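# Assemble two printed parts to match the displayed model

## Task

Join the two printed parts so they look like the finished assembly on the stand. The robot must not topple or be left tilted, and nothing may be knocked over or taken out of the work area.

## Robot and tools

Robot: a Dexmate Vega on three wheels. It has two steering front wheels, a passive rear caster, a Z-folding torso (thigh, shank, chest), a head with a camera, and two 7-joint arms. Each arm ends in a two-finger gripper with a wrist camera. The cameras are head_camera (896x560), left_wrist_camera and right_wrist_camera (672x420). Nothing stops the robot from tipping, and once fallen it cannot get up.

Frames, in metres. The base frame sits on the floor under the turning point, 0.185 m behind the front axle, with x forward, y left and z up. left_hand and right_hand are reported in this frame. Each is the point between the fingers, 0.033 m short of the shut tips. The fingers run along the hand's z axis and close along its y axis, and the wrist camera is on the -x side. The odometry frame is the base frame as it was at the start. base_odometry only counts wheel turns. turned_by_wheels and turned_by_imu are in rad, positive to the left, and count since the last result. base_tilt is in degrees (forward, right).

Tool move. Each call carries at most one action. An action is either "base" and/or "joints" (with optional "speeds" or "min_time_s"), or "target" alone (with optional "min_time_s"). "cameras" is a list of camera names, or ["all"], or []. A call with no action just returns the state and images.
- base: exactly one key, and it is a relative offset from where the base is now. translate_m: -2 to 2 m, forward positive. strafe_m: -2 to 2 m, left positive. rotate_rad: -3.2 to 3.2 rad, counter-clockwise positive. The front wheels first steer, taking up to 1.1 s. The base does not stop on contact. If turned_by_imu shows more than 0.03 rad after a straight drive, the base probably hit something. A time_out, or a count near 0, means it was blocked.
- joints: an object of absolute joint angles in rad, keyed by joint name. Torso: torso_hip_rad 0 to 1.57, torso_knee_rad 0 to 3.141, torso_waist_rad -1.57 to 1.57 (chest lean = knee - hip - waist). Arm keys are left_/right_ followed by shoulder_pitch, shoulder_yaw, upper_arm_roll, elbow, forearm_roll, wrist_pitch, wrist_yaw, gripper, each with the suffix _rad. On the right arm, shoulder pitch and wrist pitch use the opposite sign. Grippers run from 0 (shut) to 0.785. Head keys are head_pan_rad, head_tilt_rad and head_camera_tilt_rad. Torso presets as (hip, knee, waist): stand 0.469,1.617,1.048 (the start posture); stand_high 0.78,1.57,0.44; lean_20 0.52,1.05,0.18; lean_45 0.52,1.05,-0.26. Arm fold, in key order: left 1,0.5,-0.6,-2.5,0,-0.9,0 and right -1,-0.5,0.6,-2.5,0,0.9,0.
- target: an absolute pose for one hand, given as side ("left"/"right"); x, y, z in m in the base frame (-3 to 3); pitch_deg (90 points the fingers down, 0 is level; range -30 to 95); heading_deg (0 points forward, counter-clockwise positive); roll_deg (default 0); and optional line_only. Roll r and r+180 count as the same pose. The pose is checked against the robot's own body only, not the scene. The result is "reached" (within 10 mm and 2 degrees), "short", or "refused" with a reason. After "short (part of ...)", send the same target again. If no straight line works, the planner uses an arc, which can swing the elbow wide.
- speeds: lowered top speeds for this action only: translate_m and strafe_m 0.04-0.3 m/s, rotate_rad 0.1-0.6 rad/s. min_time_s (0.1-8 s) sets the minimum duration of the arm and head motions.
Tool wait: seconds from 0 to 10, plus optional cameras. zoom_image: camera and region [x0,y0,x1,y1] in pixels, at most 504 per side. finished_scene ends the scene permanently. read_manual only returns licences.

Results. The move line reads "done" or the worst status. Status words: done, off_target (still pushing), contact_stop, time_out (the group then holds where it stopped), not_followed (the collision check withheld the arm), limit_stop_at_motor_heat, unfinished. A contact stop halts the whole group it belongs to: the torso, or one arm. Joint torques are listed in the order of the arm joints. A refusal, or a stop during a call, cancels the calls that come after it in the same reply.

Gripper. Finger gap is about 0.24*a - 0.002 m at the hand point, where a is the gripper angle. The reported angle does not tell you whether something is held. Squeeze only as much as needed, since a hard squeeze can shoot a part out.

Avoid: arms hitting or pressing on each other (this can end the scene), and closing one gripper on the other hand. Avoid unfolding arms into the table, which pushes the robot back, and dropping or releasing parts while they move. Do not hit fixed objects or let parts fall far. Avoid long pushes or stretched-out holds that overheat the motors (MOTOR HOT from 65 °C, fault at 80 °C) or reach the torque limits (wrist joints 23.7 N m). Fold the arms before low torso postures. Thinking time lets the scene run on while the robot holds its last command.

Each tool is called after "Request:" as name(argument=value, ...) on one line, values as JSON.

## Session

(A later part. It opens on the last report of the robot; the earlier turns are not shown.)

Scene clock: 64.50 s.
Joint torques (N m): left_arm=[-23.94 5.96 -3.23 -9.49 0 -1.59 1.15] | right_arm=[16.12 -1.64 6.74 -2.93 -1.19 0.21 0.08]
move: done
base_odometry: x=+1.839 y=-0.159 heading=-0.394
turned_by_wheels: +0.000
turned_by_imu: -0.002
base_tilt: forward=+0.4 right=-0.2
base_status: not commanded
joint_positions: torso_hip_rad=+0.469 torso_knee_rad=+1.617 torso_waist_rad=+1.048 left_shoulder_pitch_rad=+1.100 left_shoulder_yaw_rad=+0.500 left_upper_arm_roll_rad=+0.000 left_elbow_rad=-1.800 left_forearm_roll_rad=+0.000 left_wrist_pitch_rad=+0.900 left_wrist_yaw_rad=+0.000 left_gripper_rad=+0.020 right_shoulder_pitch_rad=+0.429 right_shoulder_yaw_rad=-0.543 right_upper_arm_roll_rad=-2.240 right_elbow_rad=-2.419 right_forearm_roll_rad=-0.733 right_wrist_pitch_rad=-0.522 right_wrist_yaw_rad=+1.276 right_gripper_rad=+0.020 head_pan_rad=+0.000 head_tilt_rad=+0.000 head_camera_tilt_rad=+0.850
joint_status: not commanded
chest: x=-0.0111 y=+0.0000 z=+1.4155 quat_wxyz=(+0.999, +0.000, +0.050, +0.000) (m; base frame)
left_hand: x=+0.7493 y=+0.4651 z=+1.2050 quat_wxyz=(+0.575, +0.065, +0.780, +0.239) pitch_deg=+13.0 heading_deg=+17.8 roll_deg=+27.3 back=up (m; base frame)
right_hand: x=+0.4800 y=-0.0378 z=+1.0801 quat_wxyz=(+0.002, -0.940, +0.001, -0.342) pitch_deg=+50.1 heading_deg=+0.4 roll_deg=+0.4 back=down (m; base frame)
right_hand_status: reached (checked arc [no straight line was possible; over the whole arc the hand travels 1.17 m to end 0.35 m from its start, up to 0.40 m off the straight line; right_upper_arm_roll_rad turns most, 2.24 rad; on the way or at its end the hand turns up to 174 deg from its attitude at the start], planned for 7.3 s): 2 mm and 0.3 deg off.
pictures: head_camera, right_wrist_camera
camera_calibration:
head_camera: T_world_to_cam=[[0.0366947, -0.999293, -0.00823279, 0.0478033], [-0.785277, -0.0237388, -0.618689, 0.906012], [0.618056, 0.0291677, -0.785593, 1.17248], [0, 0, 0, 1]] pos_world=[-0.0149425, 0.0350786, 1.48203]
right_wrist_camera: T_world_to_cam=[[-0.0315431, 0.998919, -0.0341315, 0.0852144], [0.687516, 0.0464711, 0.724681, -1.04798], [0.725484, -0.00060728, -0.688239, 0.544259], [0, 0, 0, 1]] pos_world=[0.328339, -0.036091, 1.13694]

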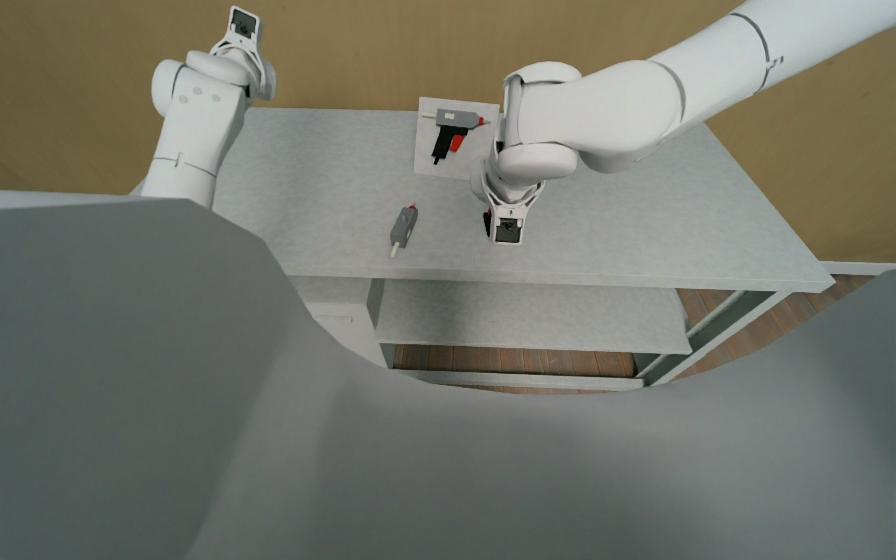

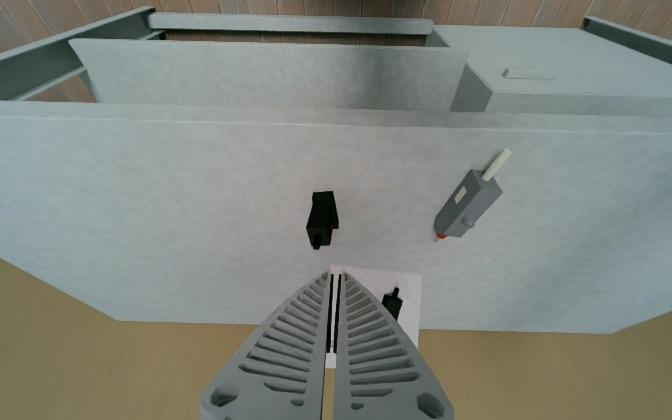

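Request:
move(base={"translate_m":-0.13}, joints={"right_shoulder_pitch_rad":-1.1,"right_shoulder_yaw_rad":-0.15,"right_upper_arm_roll_rad":0,"right_elbow_rad":-1.8,"right_forearm_roll_rad":0,"right_wrist_pitch_rad":-1.2,"right_wrist_yaw_rad":0.2,"head_camera_tilt_rad":0.75})

Request:
move(base={"strafe_m":0.1}, cameras=["head_camera","right_wrist_camera"])

Request:
zoom_image(camera="head_camera", region=[380, 170, 580, 270])

Scene clock: 74.23 s.
Joint torques (N m): left_arm=[-20.2 3.73 -4.38 -8.09 0.74 -1.69 0.79] | right_arm=[11.62 0.45 6.99 -4.75 -0.27 0.54 -0.48]
move: done
base_odometry: x=+1.718 y=-0.109 heading=-0.393
turned_by_wheels: +0.001
turned_by_imu: -0.001
base_tilt: forward=+0.4 right=-0.2
base_status: done
joint_positions: torso_hip_rad=+0.469 torso_knee_rad=+1.617 torso_waist_rad=+1.048 left_shoulder_pitch_rad=+1.100 left_shoulder_yaw_rad=+0.500 left_upper_arm_roll_rad=+0.000 left_elbow_rad=-1.800 left_forearm_roll_rad=+0.000 left_wrist_pitch_rad=+0.900 left_wrist_yaw_rad=+0.000 left_gripper_rad=+0.020 right_shoulder_pitch_rad=-1.097 right_shoulder_yaw_rad=-0.151 right_upper_arm_roll_rad=-0.005 right_elbow_rad=-1.802 right_forearm_roll_rad=-0.002 right_wrist_pitch_rad=-1.198 right_wrist_yaw_rad=+0.203 right_gripper_rad=+0.020 head_pan_rad=+0.000 head_tilt_rad=+0.000 head_camera_tilt_rad=+0.750
joint_status: all done
chest: x=-0.0112 y=+0.0000 z=+1.4155 quat_wxyz=(+0.999, +0.000, +0.050, +0.000) (m; base frame)
left_hand: x=+0.7493 y=+0.4651 z=+1.2051 quat_wxyz=(+0.575, +0.065, +0.780, +0.239) pitch_deg=+13.0 heading_deg=+17.8 roll_deg=+27.3 back=up (m; base frame)
right_hand: x=+0.7191 y=-0.2495 z=+1.0509 quat_wxyz=(+0.465, -0.058, +0.884, +0.014) pitch_deg=+34.6 heading_deg=+5.5 roll_deg=-2.1 back=up (m; base frame)
pictures: none

Scene clock: 76.97 s.
Joint torques (N m): left_arm=[-23.4 6.95 -5.72 -9.73 0.2 -0.74 0.65] | right_arm=[9.08 -1.94 6.63 -4.69 0.14 0.66 -0.58]
move: done
base_odometry: x=+1.756 y=-0.017 heading=-0.393
turned_by_wheels: +0.000
turned_by_imu: +0.005
base_tilt: forward=+0.4 right=-0.2
base_status: done
joint_positions: torso_hip_rad=+0.469 torso_knee_rad=+1.617 torso_waist_rad=+1.048 left_shoulder_pitch_rad=+1.100 left_shoulder_yaw_rad=+0.500 left_upper_arm_roll_rad=+0.000 left_elbow_rad=-1.800 left_forearm_roll_rad=+0.000 left_wrist_pitch_rad=+0.900 left_wrist_yaw_rad=+0.000 left_gripper_rad=+0.020 right_shoulder_pitch_rad=-1.100 right_shoulder_yaw_rad=-0.150 right_upper_arm_roll_rad=+0.000 right_elbow_rad=-1.800 right_forearm_roll_rad=+0.000 right_wrist_pitch_rad=-1.200 right_wrist_yaw_rad=+0.200 right_gripper_rad=+0.020 head_pan_rad=+0.000 head_tilt_rad=+0.000 head_camera_tilt_rad=+0.750
joint_status: not commanded
chest: x=-0.0112 y=+0.0000 z=+1.4155 quat_wxyz=(+0.999, +0.000, +0.050, +0.000) (m; base frame)
left_hand: x=+0.7493 y=+0.4651 z=+1.2050 quat_wxyz=(+0.575, +0.065, +0.780, +0.239) pitch_deg=+13.0 heading_deg=+17.8 roll_deg=+27.3 back=up (m; base frame)
right_hand: x=+0.7176 y=-0.2516 z=+1.0475 quat_wxyz=(+0.462, -0.055, +0.885, +0.014) pitch_deg=+34.9 heading_deg=+5.3 roll_deg=-1.8 back=up (m; base frame)
pictures: head_camera, right_wrist_camera
camera_calibration:
head_camera: T_world_to_cam=[[0.0373278, -0.999293, -0.00456406, 0.0424155], [-0.720212, -0.0237363, -0.693348, 1.02183], [0.692749, 0.0291682, -0.720589, 1.08204], [0, 0, 0, 1]] pos_world=[-0.0152329, 0.0350786, 1.48838]
right_wrist_camera: T_world_to_cam=[[0.146332, -0.987384, 0.0605023, -0.421344], [-0.649828, -0.142059, -0.746688, 1.27564], [0.745862, 0.0699484, -0.662418, 0.325417], [0, 0, 0, 1]] pos_world=[0.647884, -0.257574, 1.19356]

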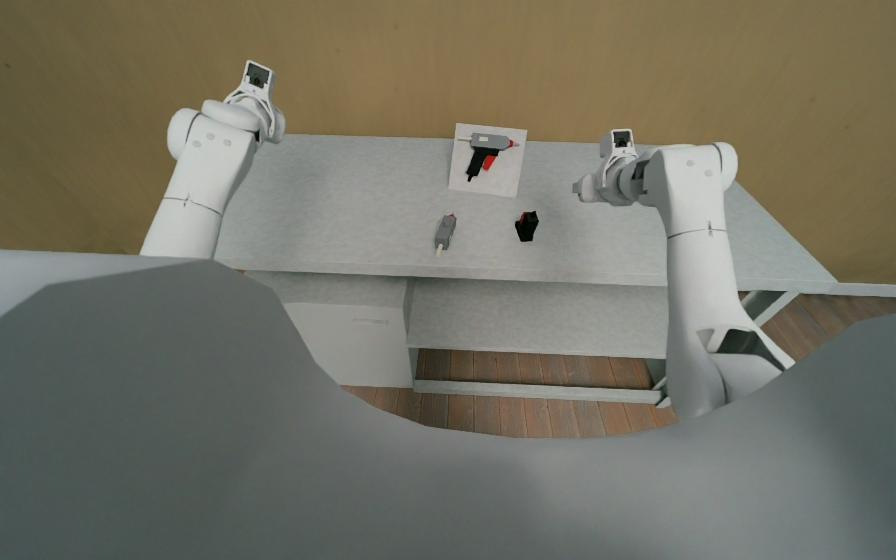

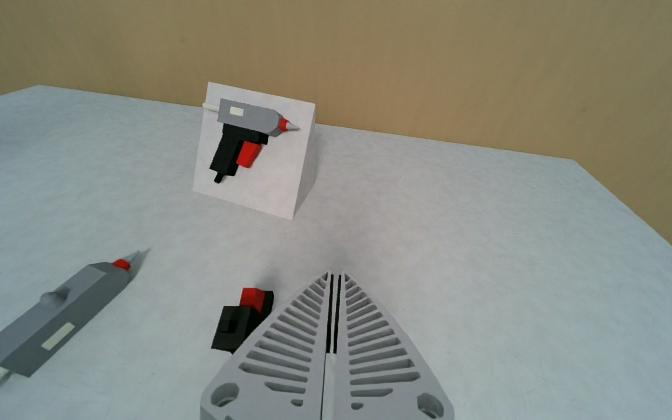

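Scaled by 2.520 from the camera's 896x560 image, which has a finer 960x600 frame.

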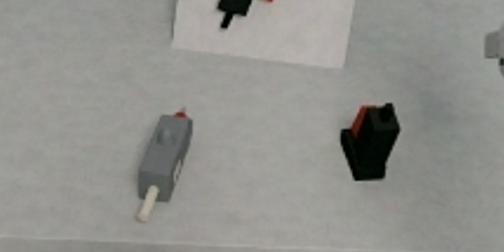

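Request:
move(joints={"right_gripper_rad":0.38})

Request:
move(target={"side":"right","x":0.67,"y":-0.163,"z":0.99,"pitch_deg":40,"heading_deg":7,"line_only":true}, cameras=["head_camera","right_wrist_camera"])

Request:
zoom_image(camera="head_camera", region=[440, 170, 640, 270])

Scene clock: 78.23 s.
Joint torques (N m): left_arm=[-23.68 4.76 -2.25 -9.4 -0.72 -1.4 1.16] | right_arm=[9.63 0.34 6.52 -5.47 0.29 0.94 -0.04]
move: done
base_odometry: x=+1.756 y=-0.017 heading=-0.393
turned_by_wheels: +0.000
turned_by_imu: +0.000
base_tilt: forward=+0.4 right=-0.1
base_status: not commanded
joint_positions: torso_hip_rad=+0.469 torso_knee_rad=+1.617 torso_waist_rad=+1.048 left_shoulder_pitch_rad=+1.100 left_shoulder_yaw_rad=+0.500 left_upper_arm_roll_rad=+0.000 left_elbow_rad=-1.800 left_forearm_roll_rad=+0.000 left_wrist_pitch_rad=+0.900 left_wrist_yaw_rad=+0.000 left_gripper_rad=+0.020 right_shoulder_pitch_rad=-1.100 right_shoulder_yaw_rad=-0.150 right_upper_arm_roll_rad=+0.000 right_elbow_rad=-1.800 right_forearm_roll_rad=+0.000 right_wrist_pitch_rad=-1.200 right_wrist_yaw_rad=+0.200 right_gripper_rad=+0.380 head_pan_rad=+0.000 head_tilt_rad=+0.000 head_camera_tilt_rad=+0.750
joint_status: all done
chest: x=-0.0112 y=+0.0000 z=+1.4155 quat_wxyz=(+0.999, +0.000, +0.050, +0.000) (m; base frame)
left_hand: x=+0.7493 y=+0.4651 z=+1.2050 quat_wxyz=(+0.575, +0.065, +0.780, +0.239) pitch_deg=+13.0 heading_deg=+17.8 roll_deg=+27.3 back=up (m; base frame)
right_hand: x=+0.7176 y=-0.2516 z=+1.0475 quat_wxyz=(+0.462, -0.055, +0.885, +0.014) pitch_deg=+34.9 heading_deg=+5.3 roll_deg=-1.8 back=up (m; base frame)
pictures: none

Scene clock: 80.33 s.
Joint torques (N m): left_arm=[-21.95 4.48 -4.95 -6.99 -0.04 -1.25 0.62] | right_arm=[6.21 -2.18 -1.08 -9.74 -0.79 1.56 -0.2]
move: done
base_odometry: x=+1.756 y=-0.017 heading=-0.393
turned_by_wheels: +0.000
turned_by_imu: +0.000
base_tilt: forward=+0.4 right=-0.2
base_status: not commanded
joint_positions: torso_hip_rad=+0.469 torso_knee_rad=+1.617 torso_waist_rad=+1.048 left_shoulder_pitch_rad=+1.100 left_shoulder_yaw_rad=+0.500 left_upper_arm_roll_rad=+0.000 left_elbow_rad=-1.800 left_forearm_roll_rad=+0.000 left_wrist_pitch_rad=+0.900 left_wrist_yaw_rad=+0.000 left_gripper_rad=+0.020 right_shoulder_pitch_rad=-1.205 right_shoulder_yaw_rad=+0.015 right_upper_arm_roll_rad=-0.090 right_elbow_rad=-1.865 right_forearm_roll_rad=-0.042 right_wrist_pitch_rad=-1.256 right_wrist_yaw_rad=+0.069 right_gripper_rad=+0.380 head_pan_rad=+0.000 head_tilt_rad=+0.000 head_camera_tilt_rad=+0.750
joint_status: not commanded
chest: x=-0.0112 y=+0.0000 z=+1.4155 quat_wxyz=(+0.999, +0.000, +0.050, +0.000) (m; base frame)
left_hand: x=+0.7493 y=+0.4651 z=+1.2050 quat_wxyz=(+0.575, +0.065, +0.780, +0.239) pitch_deg=+13.0 heading_deg=+17.8 roll_deg=+27.3 back=up (m; base frame)
right_hand: x=+0.6713 y=-0.1653 z=+0.9911 quat_wxyz=(+0.423, -0.055, +0.904, +0.026) pitch_deg=+39.9 heading_deg=+7.0 roll_deg=+0.0 back=up (m; base frame)
right_hand_status: reached (straight line, planned for 0.9 s): 3 mm and 0.1 deg off.
pictures: head_camera, right_wrist_camera
camera_calibration:
head_camera: T_world_to_cam=[[0.0373278, -0.999293, -0.00456406, 0.0424155], [-0.720212, -0.0237363, -0.693348, 1.02183], [0.692749, 0.0291682, -0.720589, 1.08204], [0, 0, 0, 1]] pos_world=[-0.0152329, 0.0350786, 1.48838]
right_wrist_camera: T_world_to_cam=[[0.160155, -0.986585, 0.031626, -0.306491], [-0.71228, -0.137689, -0.688258, 1.20044], [0.68338, 0.0877013, -0.724776, 0.423244], [0, 0, 0, 1]] pos_world=[0.614897, -0.174212, 1.14266]

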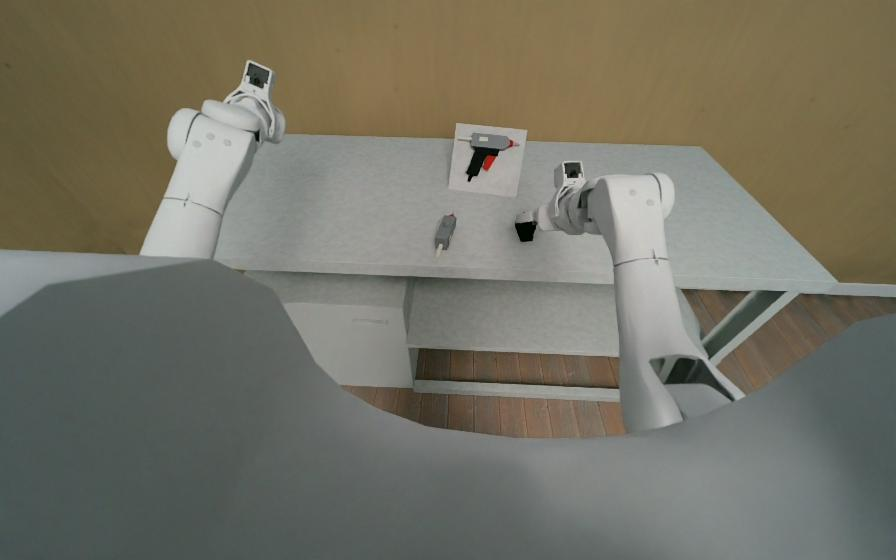

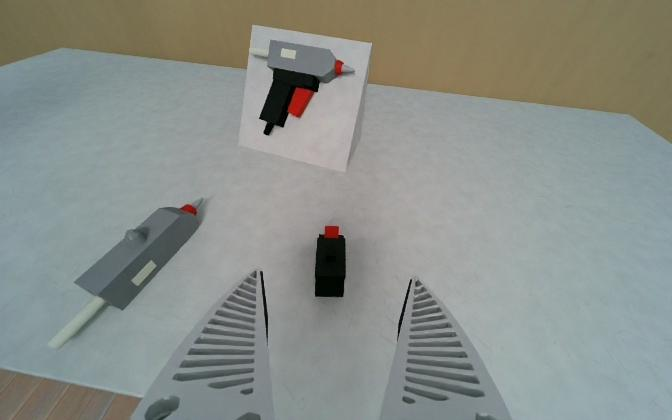

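Scaled by 2.520 from the camera's 896x560 image, which has a finer 960x600 frame.

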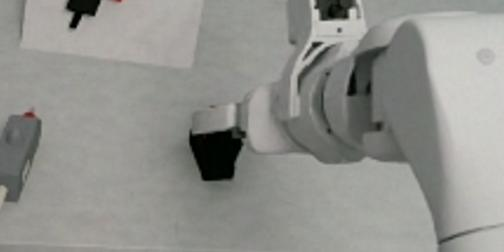

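Request:
move(target={"side":"right","x":0.746,"y":-0.15,"z":0.908,"pitch_deg":40,"heading_deg":7,"line_only":true}, min_time_s=3, cameras=["head_camera","right_wrist_camera"])

Request:
zoom_image(camera="head_camera", region=[480, 190, 580, 260])

Scene clock: 84.83 s.
Joint torques (N m): left_arm=[-23.02 3.98 -6.16 -8.23 0.94 -2.17 0.58] | right_arm=[19.88 3.01 5 -5.4 0.11 0.9 -0.77]
move: done
base_odometry: x=+1.756 y=-0.017 heading=-0.393
turned_by_wheels: +0.000
turned_by_imu: -0.001
base_tilt: forward=+0.4 right=-0.2
base_status: not commanded
joint_positions: torso_hip_rad=+0.469 torso_knee_rad=+1.617 torso_waist_rad=+1.048 left_shoulder_pitch_rad=+1.100 left_shoulder_yaw_rad=+0.500 left_upper_arm_roll_rad=+0.000 left_elbow_rad=-1.800 left_forearm_roll_rad=+0.000 left_wrist_pitch_rad=+0.900 left_wrist_yaw_rad=+0.000 left_gripper_rad=+0.020 right_shoulder_pitch_rad=-1.014 right_shoulder_yaw_rad=+0.053 right_upper_arm_roll_rad=-0.083 right_elbow_rad=-1.239 right_forearm_roll_rad=-0.035 right_wrist_pitch_rad=-0.825 right_wrist_yaw_rad=+0.038 right_gripper_rad=+0.380 head_pan_rad=+0.000 head_tilt_rad=+0.000 head_camera_tilt_rad=+0.750
joint_status: not commanded
chest: x=-0.0112 y=+0.0000 z=+1.4155 quat_wxyz=(+0.999, +0.000, +0.050, +0.000) (m; base frame)
left_hand: x=+0.7493 y=+0.4651 z=+1.2050 quat_wxyz=(+0.575, +0.065, +0.780, +0.239) pitch_deg=+13.0 heading_deg=+17.8 roll_deg=+27.3 back=up (m; base frame)
right_hand: x=+0.7455 y=-0.1501 z=+0.9083 quat_wxyz=(+0.422, -0.055, +0.905, +0.026) pitch_deg=+40.0 heading_deg=+7.0 roll_deg=+0.0 back=up (m; base frame)
right_hand_status: reached (straight line, planned for 3.0 s): 1 mm and 0.0 deg off.
pictures: head_camera, right_wrist_camera
camera_calibration:
head_camera: T_world_to_cam=[[0.0373278, -0.999293, -0.00456406, 0.0424155], [-0.720212, -0.0237363, -0.693348, 1.02183], [0.692749, 0.0291682, -0.720589, 1.08204], [0, 0, 0, 1]] pos_world=[-0.0152329, 0.0350786, 1.48838]
right_wrist_camera: T_world_to_cam=[[0.1608, -0.986496, 0.0311258, -0.300729], [-0.713743, -0.138007, -0.686677, 1.19803], [0.681699, 0.0882021, -0.726296, 0.313837], [0, 0, 0, 1]] pos_world=[0.689502, -0.159012, 1.05996]

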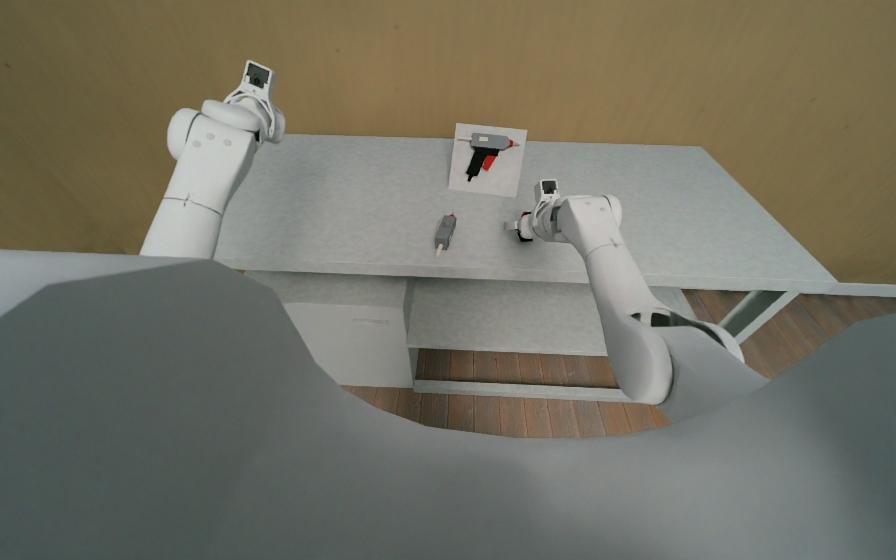

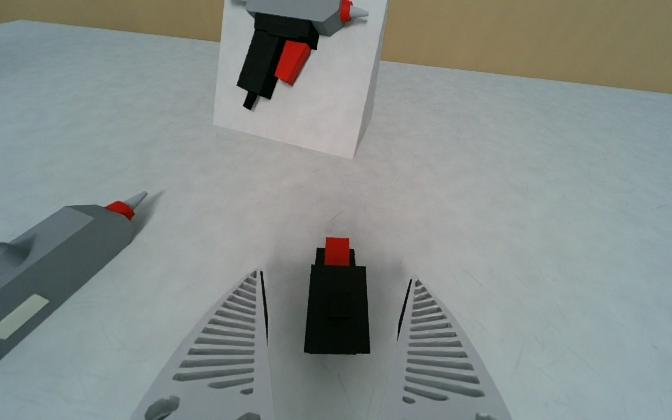

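Scaled by 5.040 from the camera's 896x560 image, which has a finer 960x600 frame.

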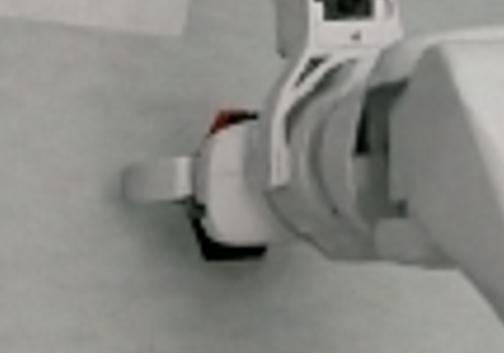

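Request:
move(joints={"right_gripper_rad":0.05}, min_time_s=1.5, cameras=["right_wrist_camera"])

Request:
move(target={"side":"right","x":0.746,"y":-0.15,"z":0.99,"pitch_deg":40,"heading_deg":7,"line_only":true}, min_time_s=2, cameras=["head_camera","right_wrist_camera"])

Request:
zoom_image(camera="head_camera", region=[420, 180, 560, 270])

Scene clock: 86.00 s.
Joint torques (N m): left_arm=[-22.69 5.15 -5.12 -6.57 0.03 -0.97 0.72] | right_arm=[22.93 5.38 5.96 -6.47 0.67 1.6 -0.42]
move: done
base_odometry: x=+1.756 y=-0.017 heading=-0.393
turned_by_wheels: +0.000
turned_by_imu: +0.000
base_tilt: forward=+0.4 right=-0.2
base_status: not commanded
joint_positions: torso_hip_rad=+0.469 torso_knee_rad=+1.617 torso_waist_rad=+1.048 left_shoulder_pitch_rad=+1.100 left_shoulder_yaw_rad=+0.500 left_upper_arm_roll_rad=+0.000 left_elbow_rad=-1.800 left_forearm_roll_rad=+0.000 left_wrist_pitch_rad=+0.900 left_wrist_yaw_rad=+0.000 left_gripper_rad=+0.020 right_shoulder_pitch_rad=-1.013 right_shoulder_yaw_rad=+0.053 right_upper_arm_roll_rad=-0.083 right_elbow_rad=-1.235 right_forearm_roll_rad=-0.035 right_wrist_pitch_rad=-0.823 right_wrist_yaw_rad=+0.038 right_gripper_rad=+0.051 head_pan_rad=+0.000 head_tilt_rad=+0.000 head_camera_tilt_rad=+0.750
joint_status: all done
chest: x=-0.0112 y=+0.0000 z=+1.4155 quat_wxyz=(+0.999, +0.000, +0.050, +0.000) (m; base frame)
left_hand: x=+0.7493 y=+0.4651 z=+1.2050 quat_wxyz=(+0.575, +0.065, +0.780, +0.239) pitch_deg=+13.0 heading_deg=+17.8 roll_deg=+27.3 back=up (m; base frame)
right_hand: x=+0.7458 y=-0.1500 z=+0.9078 quat_wxyz=(+0.422, -0.055, +0.905, +0.026) pitch_deg=+40.0 heading_deg=+7.0 roll_deg=+0.0 back=up (m; base frame)
pictures: right_wrist_camera
camera_calibration:
right_wrist_camera: T_world_to_cam=[[0.160791, -0.986498, 0.0311169, -0.300648], [-0.713745, -0.137995, -0.686677, 1.19792], [0.681699, 0.0882023, -0.726296, 0.313261], [0, 0, 0, 1]] pos_world=[0.689802, -0.158912, 1.05946]

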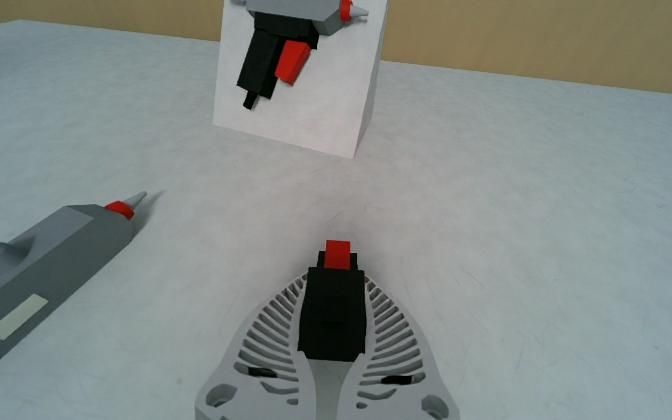

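Scene clock: 89.03 s.
Joint torques (N m): left_arm=[-23.92 3.17 -6.01 -8.6 -0.27 -1.29 0.93] | right_arm=[21.61 2.92 -0.83 -7.23 0.26 1.19 -0.17]
move: done
base_odometry: x=+1.756 y=-0.017 heading=-0.393
turned_by_wheels: +0.000
turned_by_imu: -0.001
base_tilt: forward=+0.4 right=-0.1
base_status: not commanded
joint_positions: torso_hip_rad=+0.469 torso_knee_rad=+1.617 torso_waist_rad=+1.048 left_shoulder_pitch_rad=+1.100 left_shoulder_yaw_rad=+0.500 left_upper_arm_roll_rad=+0.000 left_elbow_rad=-1.800 left_forearm_roll_rad=+0.000 left_wrist_pitch_rad=+0.900 left_wrist_yaw_rad=+0.000 left_gripper_rad=+0.020 right_shoulder_pitch_rad=-0.979 right_shoulder_yaw_rad=+0.055 right_upper_arm_roll_rad=-0.087 right_elbow_rad=-1.474 right_forearm_roll_rad=-0.040 right_wrist_pitch_rad=-1.096 right_wrist_yaw_rad=+0.046 right_gripper_rad=+0.051 head_pan_rad=+0.000 head_tilt_rad=+0.000 head_camera_tilt_rad=+0.750
joint_status: not commanded
chest: x=-0.0112 y=+0.0000 z=+1.4155 quat_wxyz=(+0.999, +0.000, +0.050, +0.000) (m; base frame)
left_hand: x=+0.7493 y=+0.4651 z=+1.2050 quat_wxyz=(+0.575, +0.065, +0.780, +0.239) pitch_deg=+13.0 heading_deg=+17.8 roll_deg=+27.3 back=up (m; base frame)
right_hand: x=+0.7459 y=-0.1502 z=+0.9882 quat_wxyz=(+0.422, -0.055, +0.905, +0.026) pitch_deg=+40.0 heading_deg=+7.0 roll_deg=+0.0 back=up (m; base frame)
right_hand_status: reached (straight line, planned for 2.0 s): 2 mm and 0.0 deg off.
pictures: head_camera, right_wrist_camera
camera_calibration:
head_camera: T_world_to_cam=[[0.0373278, -0.999293, -0.00456406, 0.0424155], [-0.720212, -0.0237363, -0.693348, 1.02183], [0.692749, 0.0291682, -0.720589, 1.08204], [0, 0, 0, 1]] pos_world=[-0.0152329, 0.0350786, 1.48838]
right_wrist_camera: T_world_to_cam=[[0.160375, -0.986576, 0.0307853, -0.302714], [-0.714078, -0.137498, -0.68643, 1.25327], [0.681449, 0.0881029, -0.726544, 0.372116], [0, 0, 0, 1]] pos_world=[0.689903, -0.159113, 1.13996]

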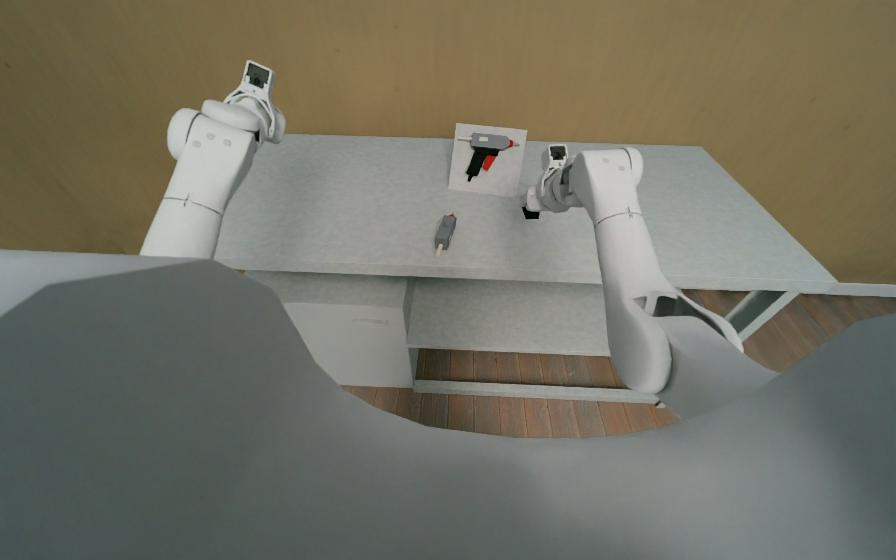

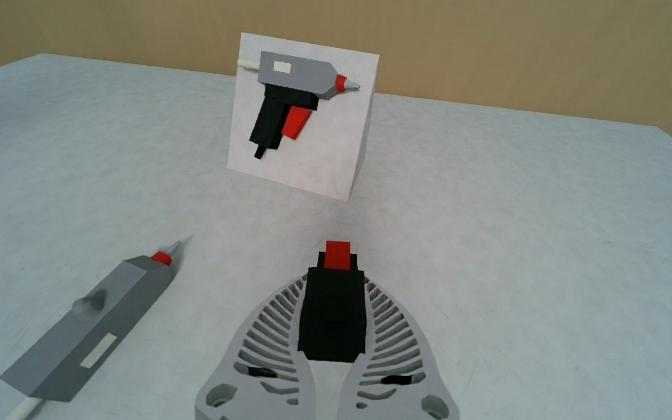

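Scaled by 3.600 from the camera's 896x560 image, which has a finer 960x600 frame.

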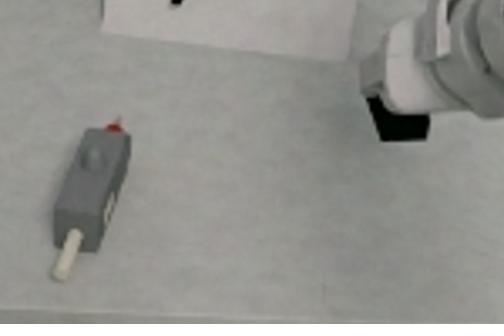

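Request:
move(target={"side":"right","x":0.62,"y":0.10,"z":1.06,"pitch_deg":40,"heading_deg":-10.5}, cameras=["head_camera","right_wrist_camera"])

Request:
zoom_image(camera="right_wrist_camera", region=[220, 170, 460, 320])

Scene clock: 89.77 s.
Joint torques (N m): left_arm=[-21.8 0.83 -4.48 -8.2 1.1 -1.9 0.24] | right_arm=[20.97 2.85 -1.44 -7.61 -0.73 3.09 -0.15]
move: refused
base_odometry: x=+1.756 y=-0.017 heading=-0.393
turned_by_wheels: +0.000
turned_by_imu: +0.000
base_tilt: forward=+0.4 right=-0.2
base_status: not commanded
joint_positions: torso_hip_rad=+0.469 torso_knee_rad=+1.617 torso_waist_rad=+1.048 left_shoulder_pitch_rad=+1.100 left_shoulder_yaw_rad=+0.500 left_upper_arm_roll_rad=+0.000 left_elbow_rad=-1.800 left_forearm_roll_rad=+0.000 left_wrist_pitch_rad=+0.900 left_wrist_yaw_rad=+0.000 left_gripper_rad=+0.020 right_shoulder_pitch_rad=-0.978 right_shoulder_yaw_rad=+0.055 right_upper_arm_roll_rad=-0.087 right_elbow_rad=-1.476 right_forearm_roll_rad=-0.040 right_wrist_pitch_rad=-1.099 right_wrist_yaw_rad=+0.046 right_gripper_rad=+0.051 head_pan_rad=+0.000 head_tilt_rad=+0.000 head_camera_tilt_rad=+0.750
joint_status: not commanded
chest: x=-0.0112 y=+0.0000 z=+1.4155 quat_wxyz=(+0.999, +0.000, +0.050, +0.000) (m; base frame)
left_hand: x=+0.7493 y=+0.4651 z=+1.2050 quat_wxyz=(+0.575, +0.065, +0.780, +0.239) pitch_deg=+13.0 heading_deg=+17.8 roll_deg=+27.3 back=up (m; base frame)
right_hand: x=+0.7458 y=-0.1502 z=+0.9893 quat_wxyz=(+0.422, -0.055, +0.905, +0.026) pitch_deg=+40.0 heading_deg=+7.0 roll_deg=+0.0 back=up (m; base frame)
right_hand_status: refused: neither the straight line nor an arc passes: the line comes too near the robot; the best arc brings the right finger within 1.8 cm of the left palm (limit 2.0). Nothing moved.
pictures: head_camera, right_wrist_camera
camera_calibration:
head_camera: T_world_to_cam=[[0.0373278, -0.999293, -0.00456406, 0.0424155], [-0.720212, -0.0237363, -0.693348, 1.02183], [0.692749, 0.0291682, -0.720589, 1.08204], [0, 0, 0, 1]] pos_world=[-0.0152329, 0.0350786, 1.48838]
right_wrist_camera: T_world_to_cam=[[0.160375, -0.986576, 0.0307853, -0.302748], [-0.714078, -0.137498, -0.68643, 1.25403], [0.681449, 0.0881029, -0.726544, 0.372915], [0, 0, 0, 1]] pos_world=[0.689903, -0.159113, 1.14106]

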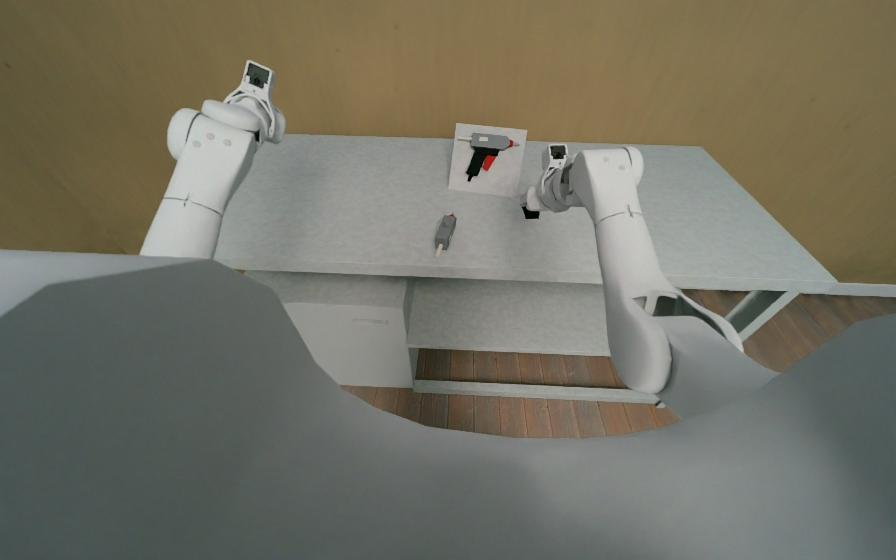

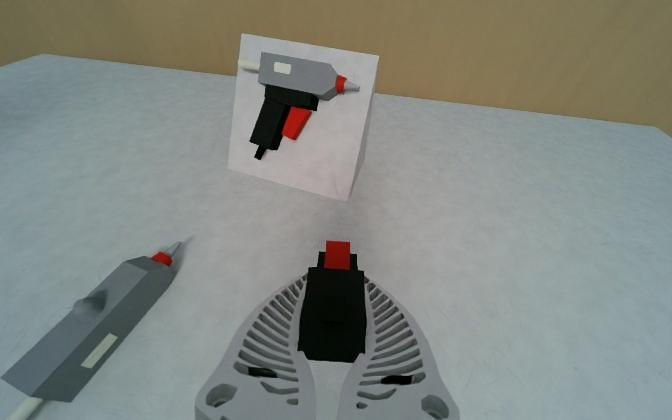

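Scaled by 2.100 from the camera's 672x420 image, which has a finer 960x600 frame.

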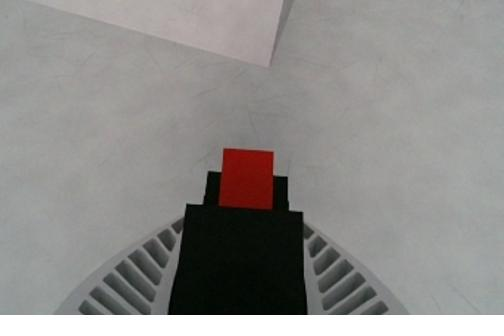

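Request:
move(base={"translate_m":-0.08}, speeds={"translate_m":0.1})

Request:
move(base={"strafe_m":0.08}, speeds={"strafe_m":0.1})

Request:
move(target={"side":"right","x":0.66,"y":0.01,"z":1.03,"pitch_deg":40,"heading_deg":-10.5,"line_only":true}, cameras=["head_camera","right_wrist_camera"])

Request:
zoom_image(camera="right_wrist_camera", region=[220, 170, 460, 320])

Request:
zoom_image(camera="head_camera", region=[420, 180, 560, 270])

Scene clock: 92.67 s.
Joint torques (N m): left_arm=[-20.58 6.52 -3.07 -9.5 0.8 -1.37 0.71] | right_arm=[20.6 -0.06 -1.39 -10.41 -0.85 0.51 0.07]
move: done
base_odometry: x=+1.683 y=+0.014 heading=-0.394
turned_by_wheels: -0.001
turned_by_imu: -0.005
base_tilt: forward=+0.4 right=-0.2
base_status: done
joint_positions: torso_hip_rad=+0.469 torso_knee_rad=+1.617 torso_waist_rad=+1.048 left_shoulder_pitch_rad=+1.100 left_shoulder_yaw_rad=+0.500 left_upper_arm_roll_rad=+0.000 left_elbow_rad=-1.800 left_forearm_roll_rad=+0.000 left_wrist_pitch_rad=+0.900 left_wrist_yaw_rad=+0.000 left_gripper_rad=+0.020 right_shoulder_pitch_rad=-0.978 right_shoulder_yaw_rad=+0.055 right_upper_arm_roll_rad=-0.087 right_elbow_rad=-1.477 right_forearm_roll_rad=-0.040 right_wrist_pitch_rad=-1.100 right_wrist_yaw_rad=+0.046 right_gripper_rad=+0.051 head_pan_rad=+0.000 head_tilt_rad=+0.000 head_camera_tilt_rad=+0.750
joint_status: not commanded
chest: x=-0.0111 y=+0.0000 z=+1.4155 quat_wxyz=(+0.999, +0.000, +0.050, +0.000) (m; base frame)
left_hand: x=+0.7494 y=+0.4651 z=+1.2050 quat_wxyz=(+0.575, +0.065, +0.780, +0.239) pitch_deg=+13.0 heading_deg=+17.8 roll_deg=+27.3 back=up (m; base frame)
right_hand: x=+0.7458 y=-0.1501 z=+0.9896 quat_wxyz=(+0.422, -0.055, +0.905, +0.026) pitch_deg=+40.0 heading_deg=+7.0 roll_deg=+0.0 back=up (m; base frame)
pictures: none

Scene clock: 95.37 s.
Joint torques (N m): left_arm=[-22.21 3.86 -3.25 -9 0.97 -0.93 0.68] | right_arm=[21.19 4.23 -0.94 -9.11 -0.8 1.63 0.42]
move: done
base_odometry: x=+1.714 y=+0.088 heading=-0.395
turned_by_wheels: -0.001
turned_by_imu: -0.006
base_tilt: forward=+0.4 right=-0.2
base_status: done
joint_positions: torso_hip_rad=+0.469 torso_knee_rad=+1.617 torso_waist_rad=+1.048 left_shoulder_pitch_rad=+1.100 left_shoulder_yaw_rad=+0.500 left_upper_arm_roll_rad=+0.000 left_elbow_rad=-1.800 left_forearm_roll_rad=+0.000 left_wrist_pitch_rad=+0.900 left_wrist_yaw_rad=+0.000 left_gripper_rad=+0.020 right_shoulder_pitch_rad=-0.978 right_shoulder_yaw_rad=+0.055 right_upper_arm_roll_rad=-0.087 right_elbow_rad=-1.477 right_forearm_roll_rad=-0.040 right_wrist_pitch_rad=-1.100 right_wrist_yaw_rad=+0.046 right_gripper_rad=+0.051 head_pan_rad=+0.000 head_tilt_rad=+0.000 head_camera_tilt_rad=+0.750
joint_status: not commanded
chest: x=-0.0111 y=+0.0000 z=+1.4155 quat_wxyz=(+0.999, +0.000, +0.050, +0.000) (m; base frame)
left_hand: x=+0.7494 y=+0.4651 z=+1.2050 quat_wxyz=(+0.575, +0.065, +0.780, +0.239) pitch_deg=+13.0 heading_deg=+17.8 roll_deg=+27.3 back=up (m; base frame)
right_hand: x=+0.7458 y=-0.1501 z=+0.9895 quat_wxyz=(+0.422, -0.055, +0.905, +0.026) pitch_deg=+40.0 heading_deg=+7.0 roll_deg=+0.0 back=up (m; base frame)
pictures: none

Scene clock: 95.67 s.
Joint torques (N m): left_arm=[-22.5 5.74 -4.37 -9.84 0.73 -2.06 0.63] | right_arm=[20.35 -0.19 -3.39 -7.61 -0.42 1.33 -0.1]
move: refused
base_odometry: x=+1.714 y=+0.088 heading=-0.395
turned_by_wheels: +0.000
turned_by_imu: +0.000
base_tilt: forward=+0.4 right=-0.1
base_status: not commanded
joint_positions: torso_hip_rad=+0.469 torso_knee_rad=+1.617 torso_waist_rad=+1.048 left_shoulder_pitch_rad=+1.100 left_shoulder_yaw_rad=+0.500 left_upper_arm_roll_rad=+0.000 left_elbow_rad=-1.800 left_forearm_roll_rad=+0.000 left_wrist_pitch_rad=+0.900 left_wrist_yaw_rad=+0.000 left_gripper_rad=+0.020 right_shoulder_pitch_rad=-0.978 right_shoulder_yaw_rad=+0.055 right_upper_arm_roll_rad=-0.087 right_elbow_rad=-1.477 right_forearm_roll_rad=-0.040 right_wrist_pitch_rad=-1.100 right_wrist_yaw_rad=+0.046 right_gripper_rad=+0.051 head_pan_rad=+0.000 head_tilt_rad=+0.000 head_camera_tilt_rad=+0.750
joint_status: not commanded
chest: x=-0.0111 y=+0.0000 z=+1.4155 quat_wxyz=(+0.999, +0.000, +0.050, +0.000) (m; base frame)
left_hand: x=+0.7494 y=+0.4651 z=+1.2050 quat_wxyz=(+0.575, +0.065, +0.780, +0.239) pitch_deg=+13.0 heading_deg=+17.8 roll_deg=+27.3 back=up (m; base frame)
right_hand: x=+0.7458 y=-0.1501 z=+0.9895 quat_wxyz=(+0.422, -0.055, +0.905, +0.026) pitch_deg=+40.0 heading_deg=+7.0 roll_deg=+0.0 back=up (m; base frame)
right_hand_status: refused: you asked line_only, and the move would not run on a straight line (the straight line was blocked) but on a checked arc of 3.9 s: over the whole arc the hand travels 0.19 m to end 0.19 m from its start, up to 0.02 m off the straight line; right_wrist_yaw_rad turns most, 1.13 rad; on the way or at its end the hand turns up to 17 deg from its attitude at the start. Nothing moved.
pictures: head_camera, right_wrist_camera
camera_calibration:
head_camera: T_world_to_cam=[[0.0373284, -0.999293, -0.00456351, 0.0424109], [-0.720212, -0.0237371, -0.693348, 1.0219], [0.692749, 0.0291682, -0.720589, 1.08197], [0, 0, 0, 1]] pos_world=[-0.0151329, 0.0350786, 1.48838]
right_wrist_camera: T_world_to_cam=[[0.160386, -0.986575, 0.0307738, -0.302748], [-0.714126, -0.137504, -0.686379, 1.25414], [0.681396, 0.0881089, -0.726593, 0.373153], [0, 0, 0, 1]] pos_world=[0.689903, -0.159113, 1.14126]

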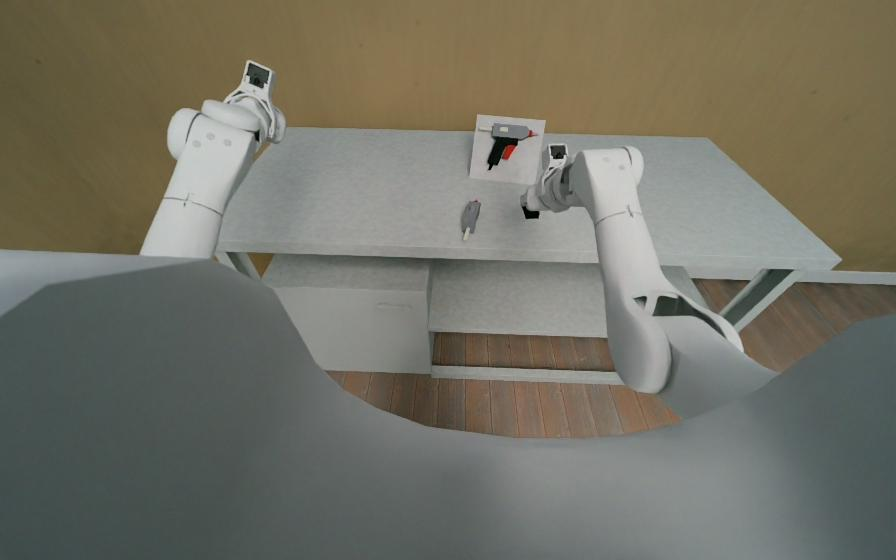

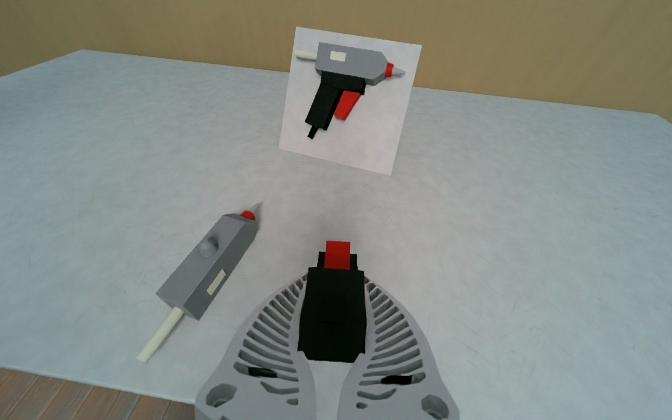

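Scaled by 2.100 from the camera's 672x420 image, which has a finer 960x600 frame.

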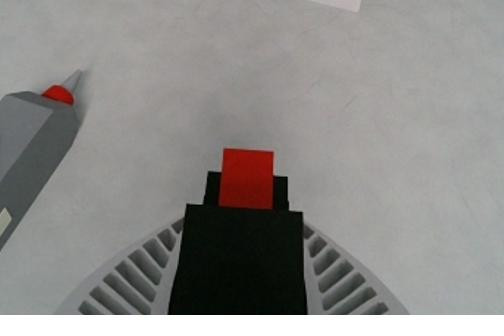

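Scaled by 3.600 from the camera's 896x560 image, which has a finer 960x600 frame.

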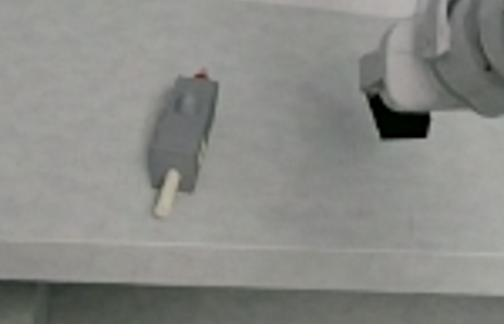

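Request:
zoom_image(camera="right_wrist_camera", region=[130, 190, 280, 370])

Request:
move(target={"side":"right","x":0.66,"y":0.01,"z":1.03,"pitch_deg":40,"heading_deg":-10.5}, cameras=["head_camera","right_wrist_camera"])

Request:
zoom_image(camera="right_wrist_camera", region=[220, 170, 460, 350])

Request:
zoom_image(camera="head_camera", region=[420, 180, 560, 270])

Scaled by 2.800 from the camera's 672x420 image, which has a finer 960x600 frame.

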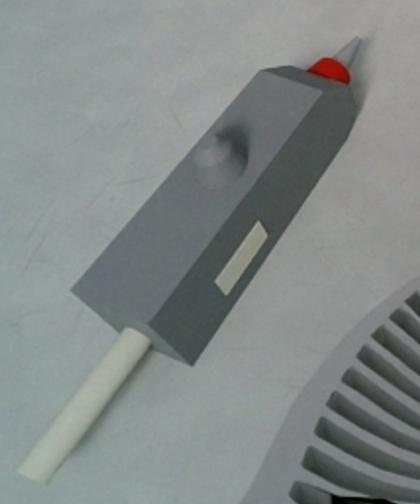

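Scene clock: 101.10 s.
Joint torques (N m): left_arm=[-22.95 7.6 -3.41 -9.5 0.71 -0.74 0.78] | right_arm=[9.02 10.98 -2.29 -8.46 0.69 1.13 0.01]
move: done
base_odometry: x=+1.714 y=+0.088 heading=-0.395
turned_by_wheels: +0.000
turned_by_imu: -0.001
base_tilt: forward=+0.4 right=-0.2
base_status: not commanded
joint_positions: torso_hip_rad=+0.469 torso_knee_rad=+1.617 torso_waist_rad=+1.048 left_shoulder_pitch_rad=+1.100 left_shoulder_yaw_rad=+0.500 left_upper_arm_roll_rad=+0.000 left_elbow_rad=-1.800 left_forearm_roll_rad=+0.000 left_wrist_pitch_rad=+0.900 left_wrist_yaw_rad=+0.000 left_gripper_rad=+0.020 right_shoulder_pitch_rad=-1.069 right_shoulder_yaw_rad=+0.344 right_upper_arm_roll_rad=-0.397 right_elbow_rad=-1.528 right_forearm_roll_rad=+0.534 right_wrist_pitch_rad=-0.942 right_wrist_yaw_rad=-1.083 right_gripper_rad=+0.051 head_pan_rad=+0.000 head_tilt_rad=+0.000 head_camera_tilt_rad=+0.750
joint_status: not commanded
chest: x=-0.0111 y=+0.0000 z=+1.4155 quat_wxyz=(+0.999, +0.000, +0.050, +0.000) (m; base frame)
left_hand: x=+0.7494 y=+0.4651 z=+1.2050 quat_wxyz=(+0.575, +0.065, +0.780, +0.239) pitch_deg=+13.0 heading_deg=+17.8 roll_deg=+27.3 back=up (m; base frame)
right_hand: x=+0.6607 y=+0.0095 z=+1.0297 quat_wxyz=(+0.421, +0.082, +0.902, -0.038) pitch_deg=+40.0 heading_deg=-10.4 roll_deg=+0.0 back=up (m; base frame)
right_hand_status: reached (checked arc [the straight line was blocked; over the whole arc the hand travels 0.19 m to end 0.19 m from its start, up to 0.02 m off the straight line; right_wrist_yaw_rad turns most, 1.13 rad; on the way or at its end the hand turns up to 17 deg from its attitude at the start], planned for 3.9 s): 1 mm and 0.1 deg off.
pictures: head_camera, right_wrist_camera
camera_calibration:
head_camera: T_world_to_cam=[[0.0373284, -0.999293, -0.00456351, 0.0424109], [-0.720212, -0.0237371, -0.693348, 1.0219], [0.692749, 0.0291682, -0.720589, 1.08197], [0, 0, 0, 1]] pos_world=[-0.0151329, 0.0350786, 1.48838]
right_wrist_camera: T_world_to_cam=[[-0.14225, -0.989345, 0.0310093, 0.0668568], [-0.721722, 0.0822291, -0.687281, 1.24669], [0.677409, -0.120146, -0.725729, 0.450044], [0, 0, 0, 1]] pos_world=[0.604407, 0.0177016, 1.18136]

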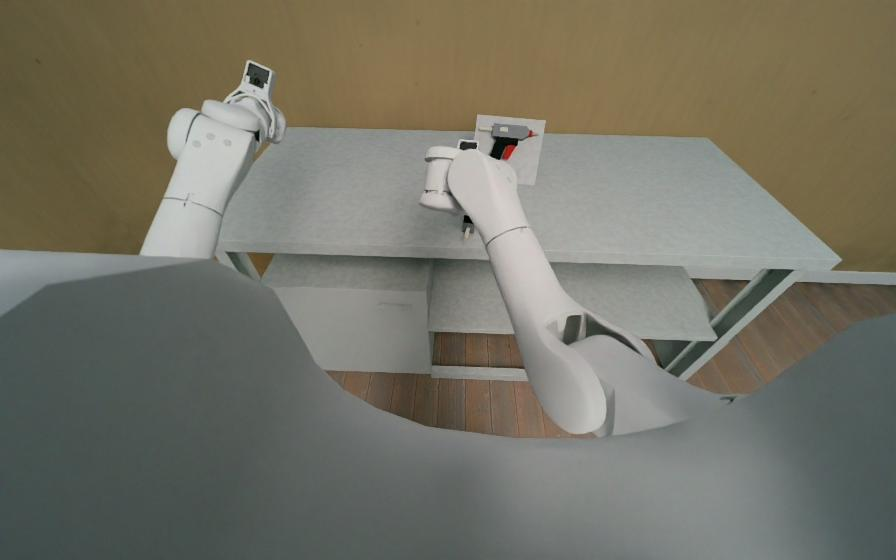

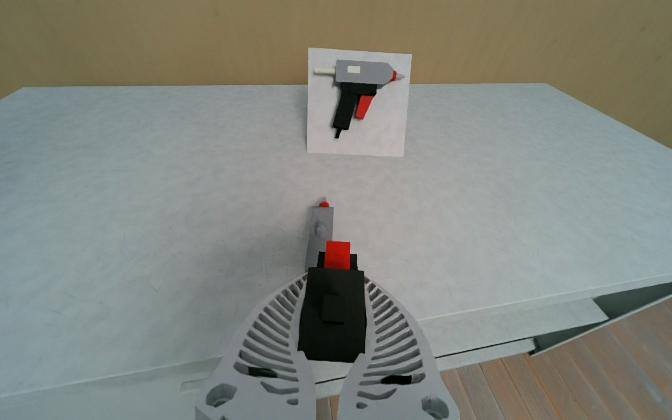

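Scaled by 2.100 from the camera's 672x420 image, which has a finer 960x600 frame.

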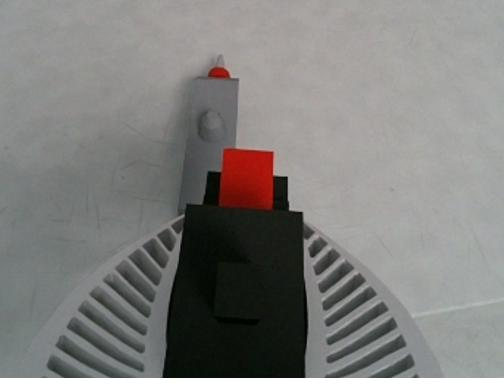

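Scaled by 3.600 from the camera's 896x560 image, which has a finer 960x600 frame.

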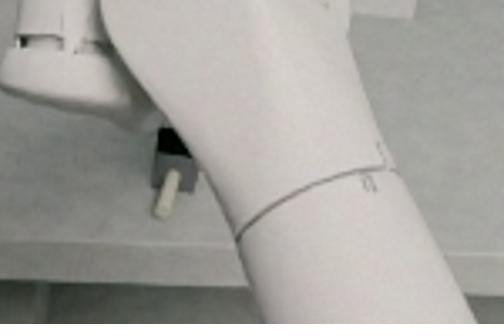

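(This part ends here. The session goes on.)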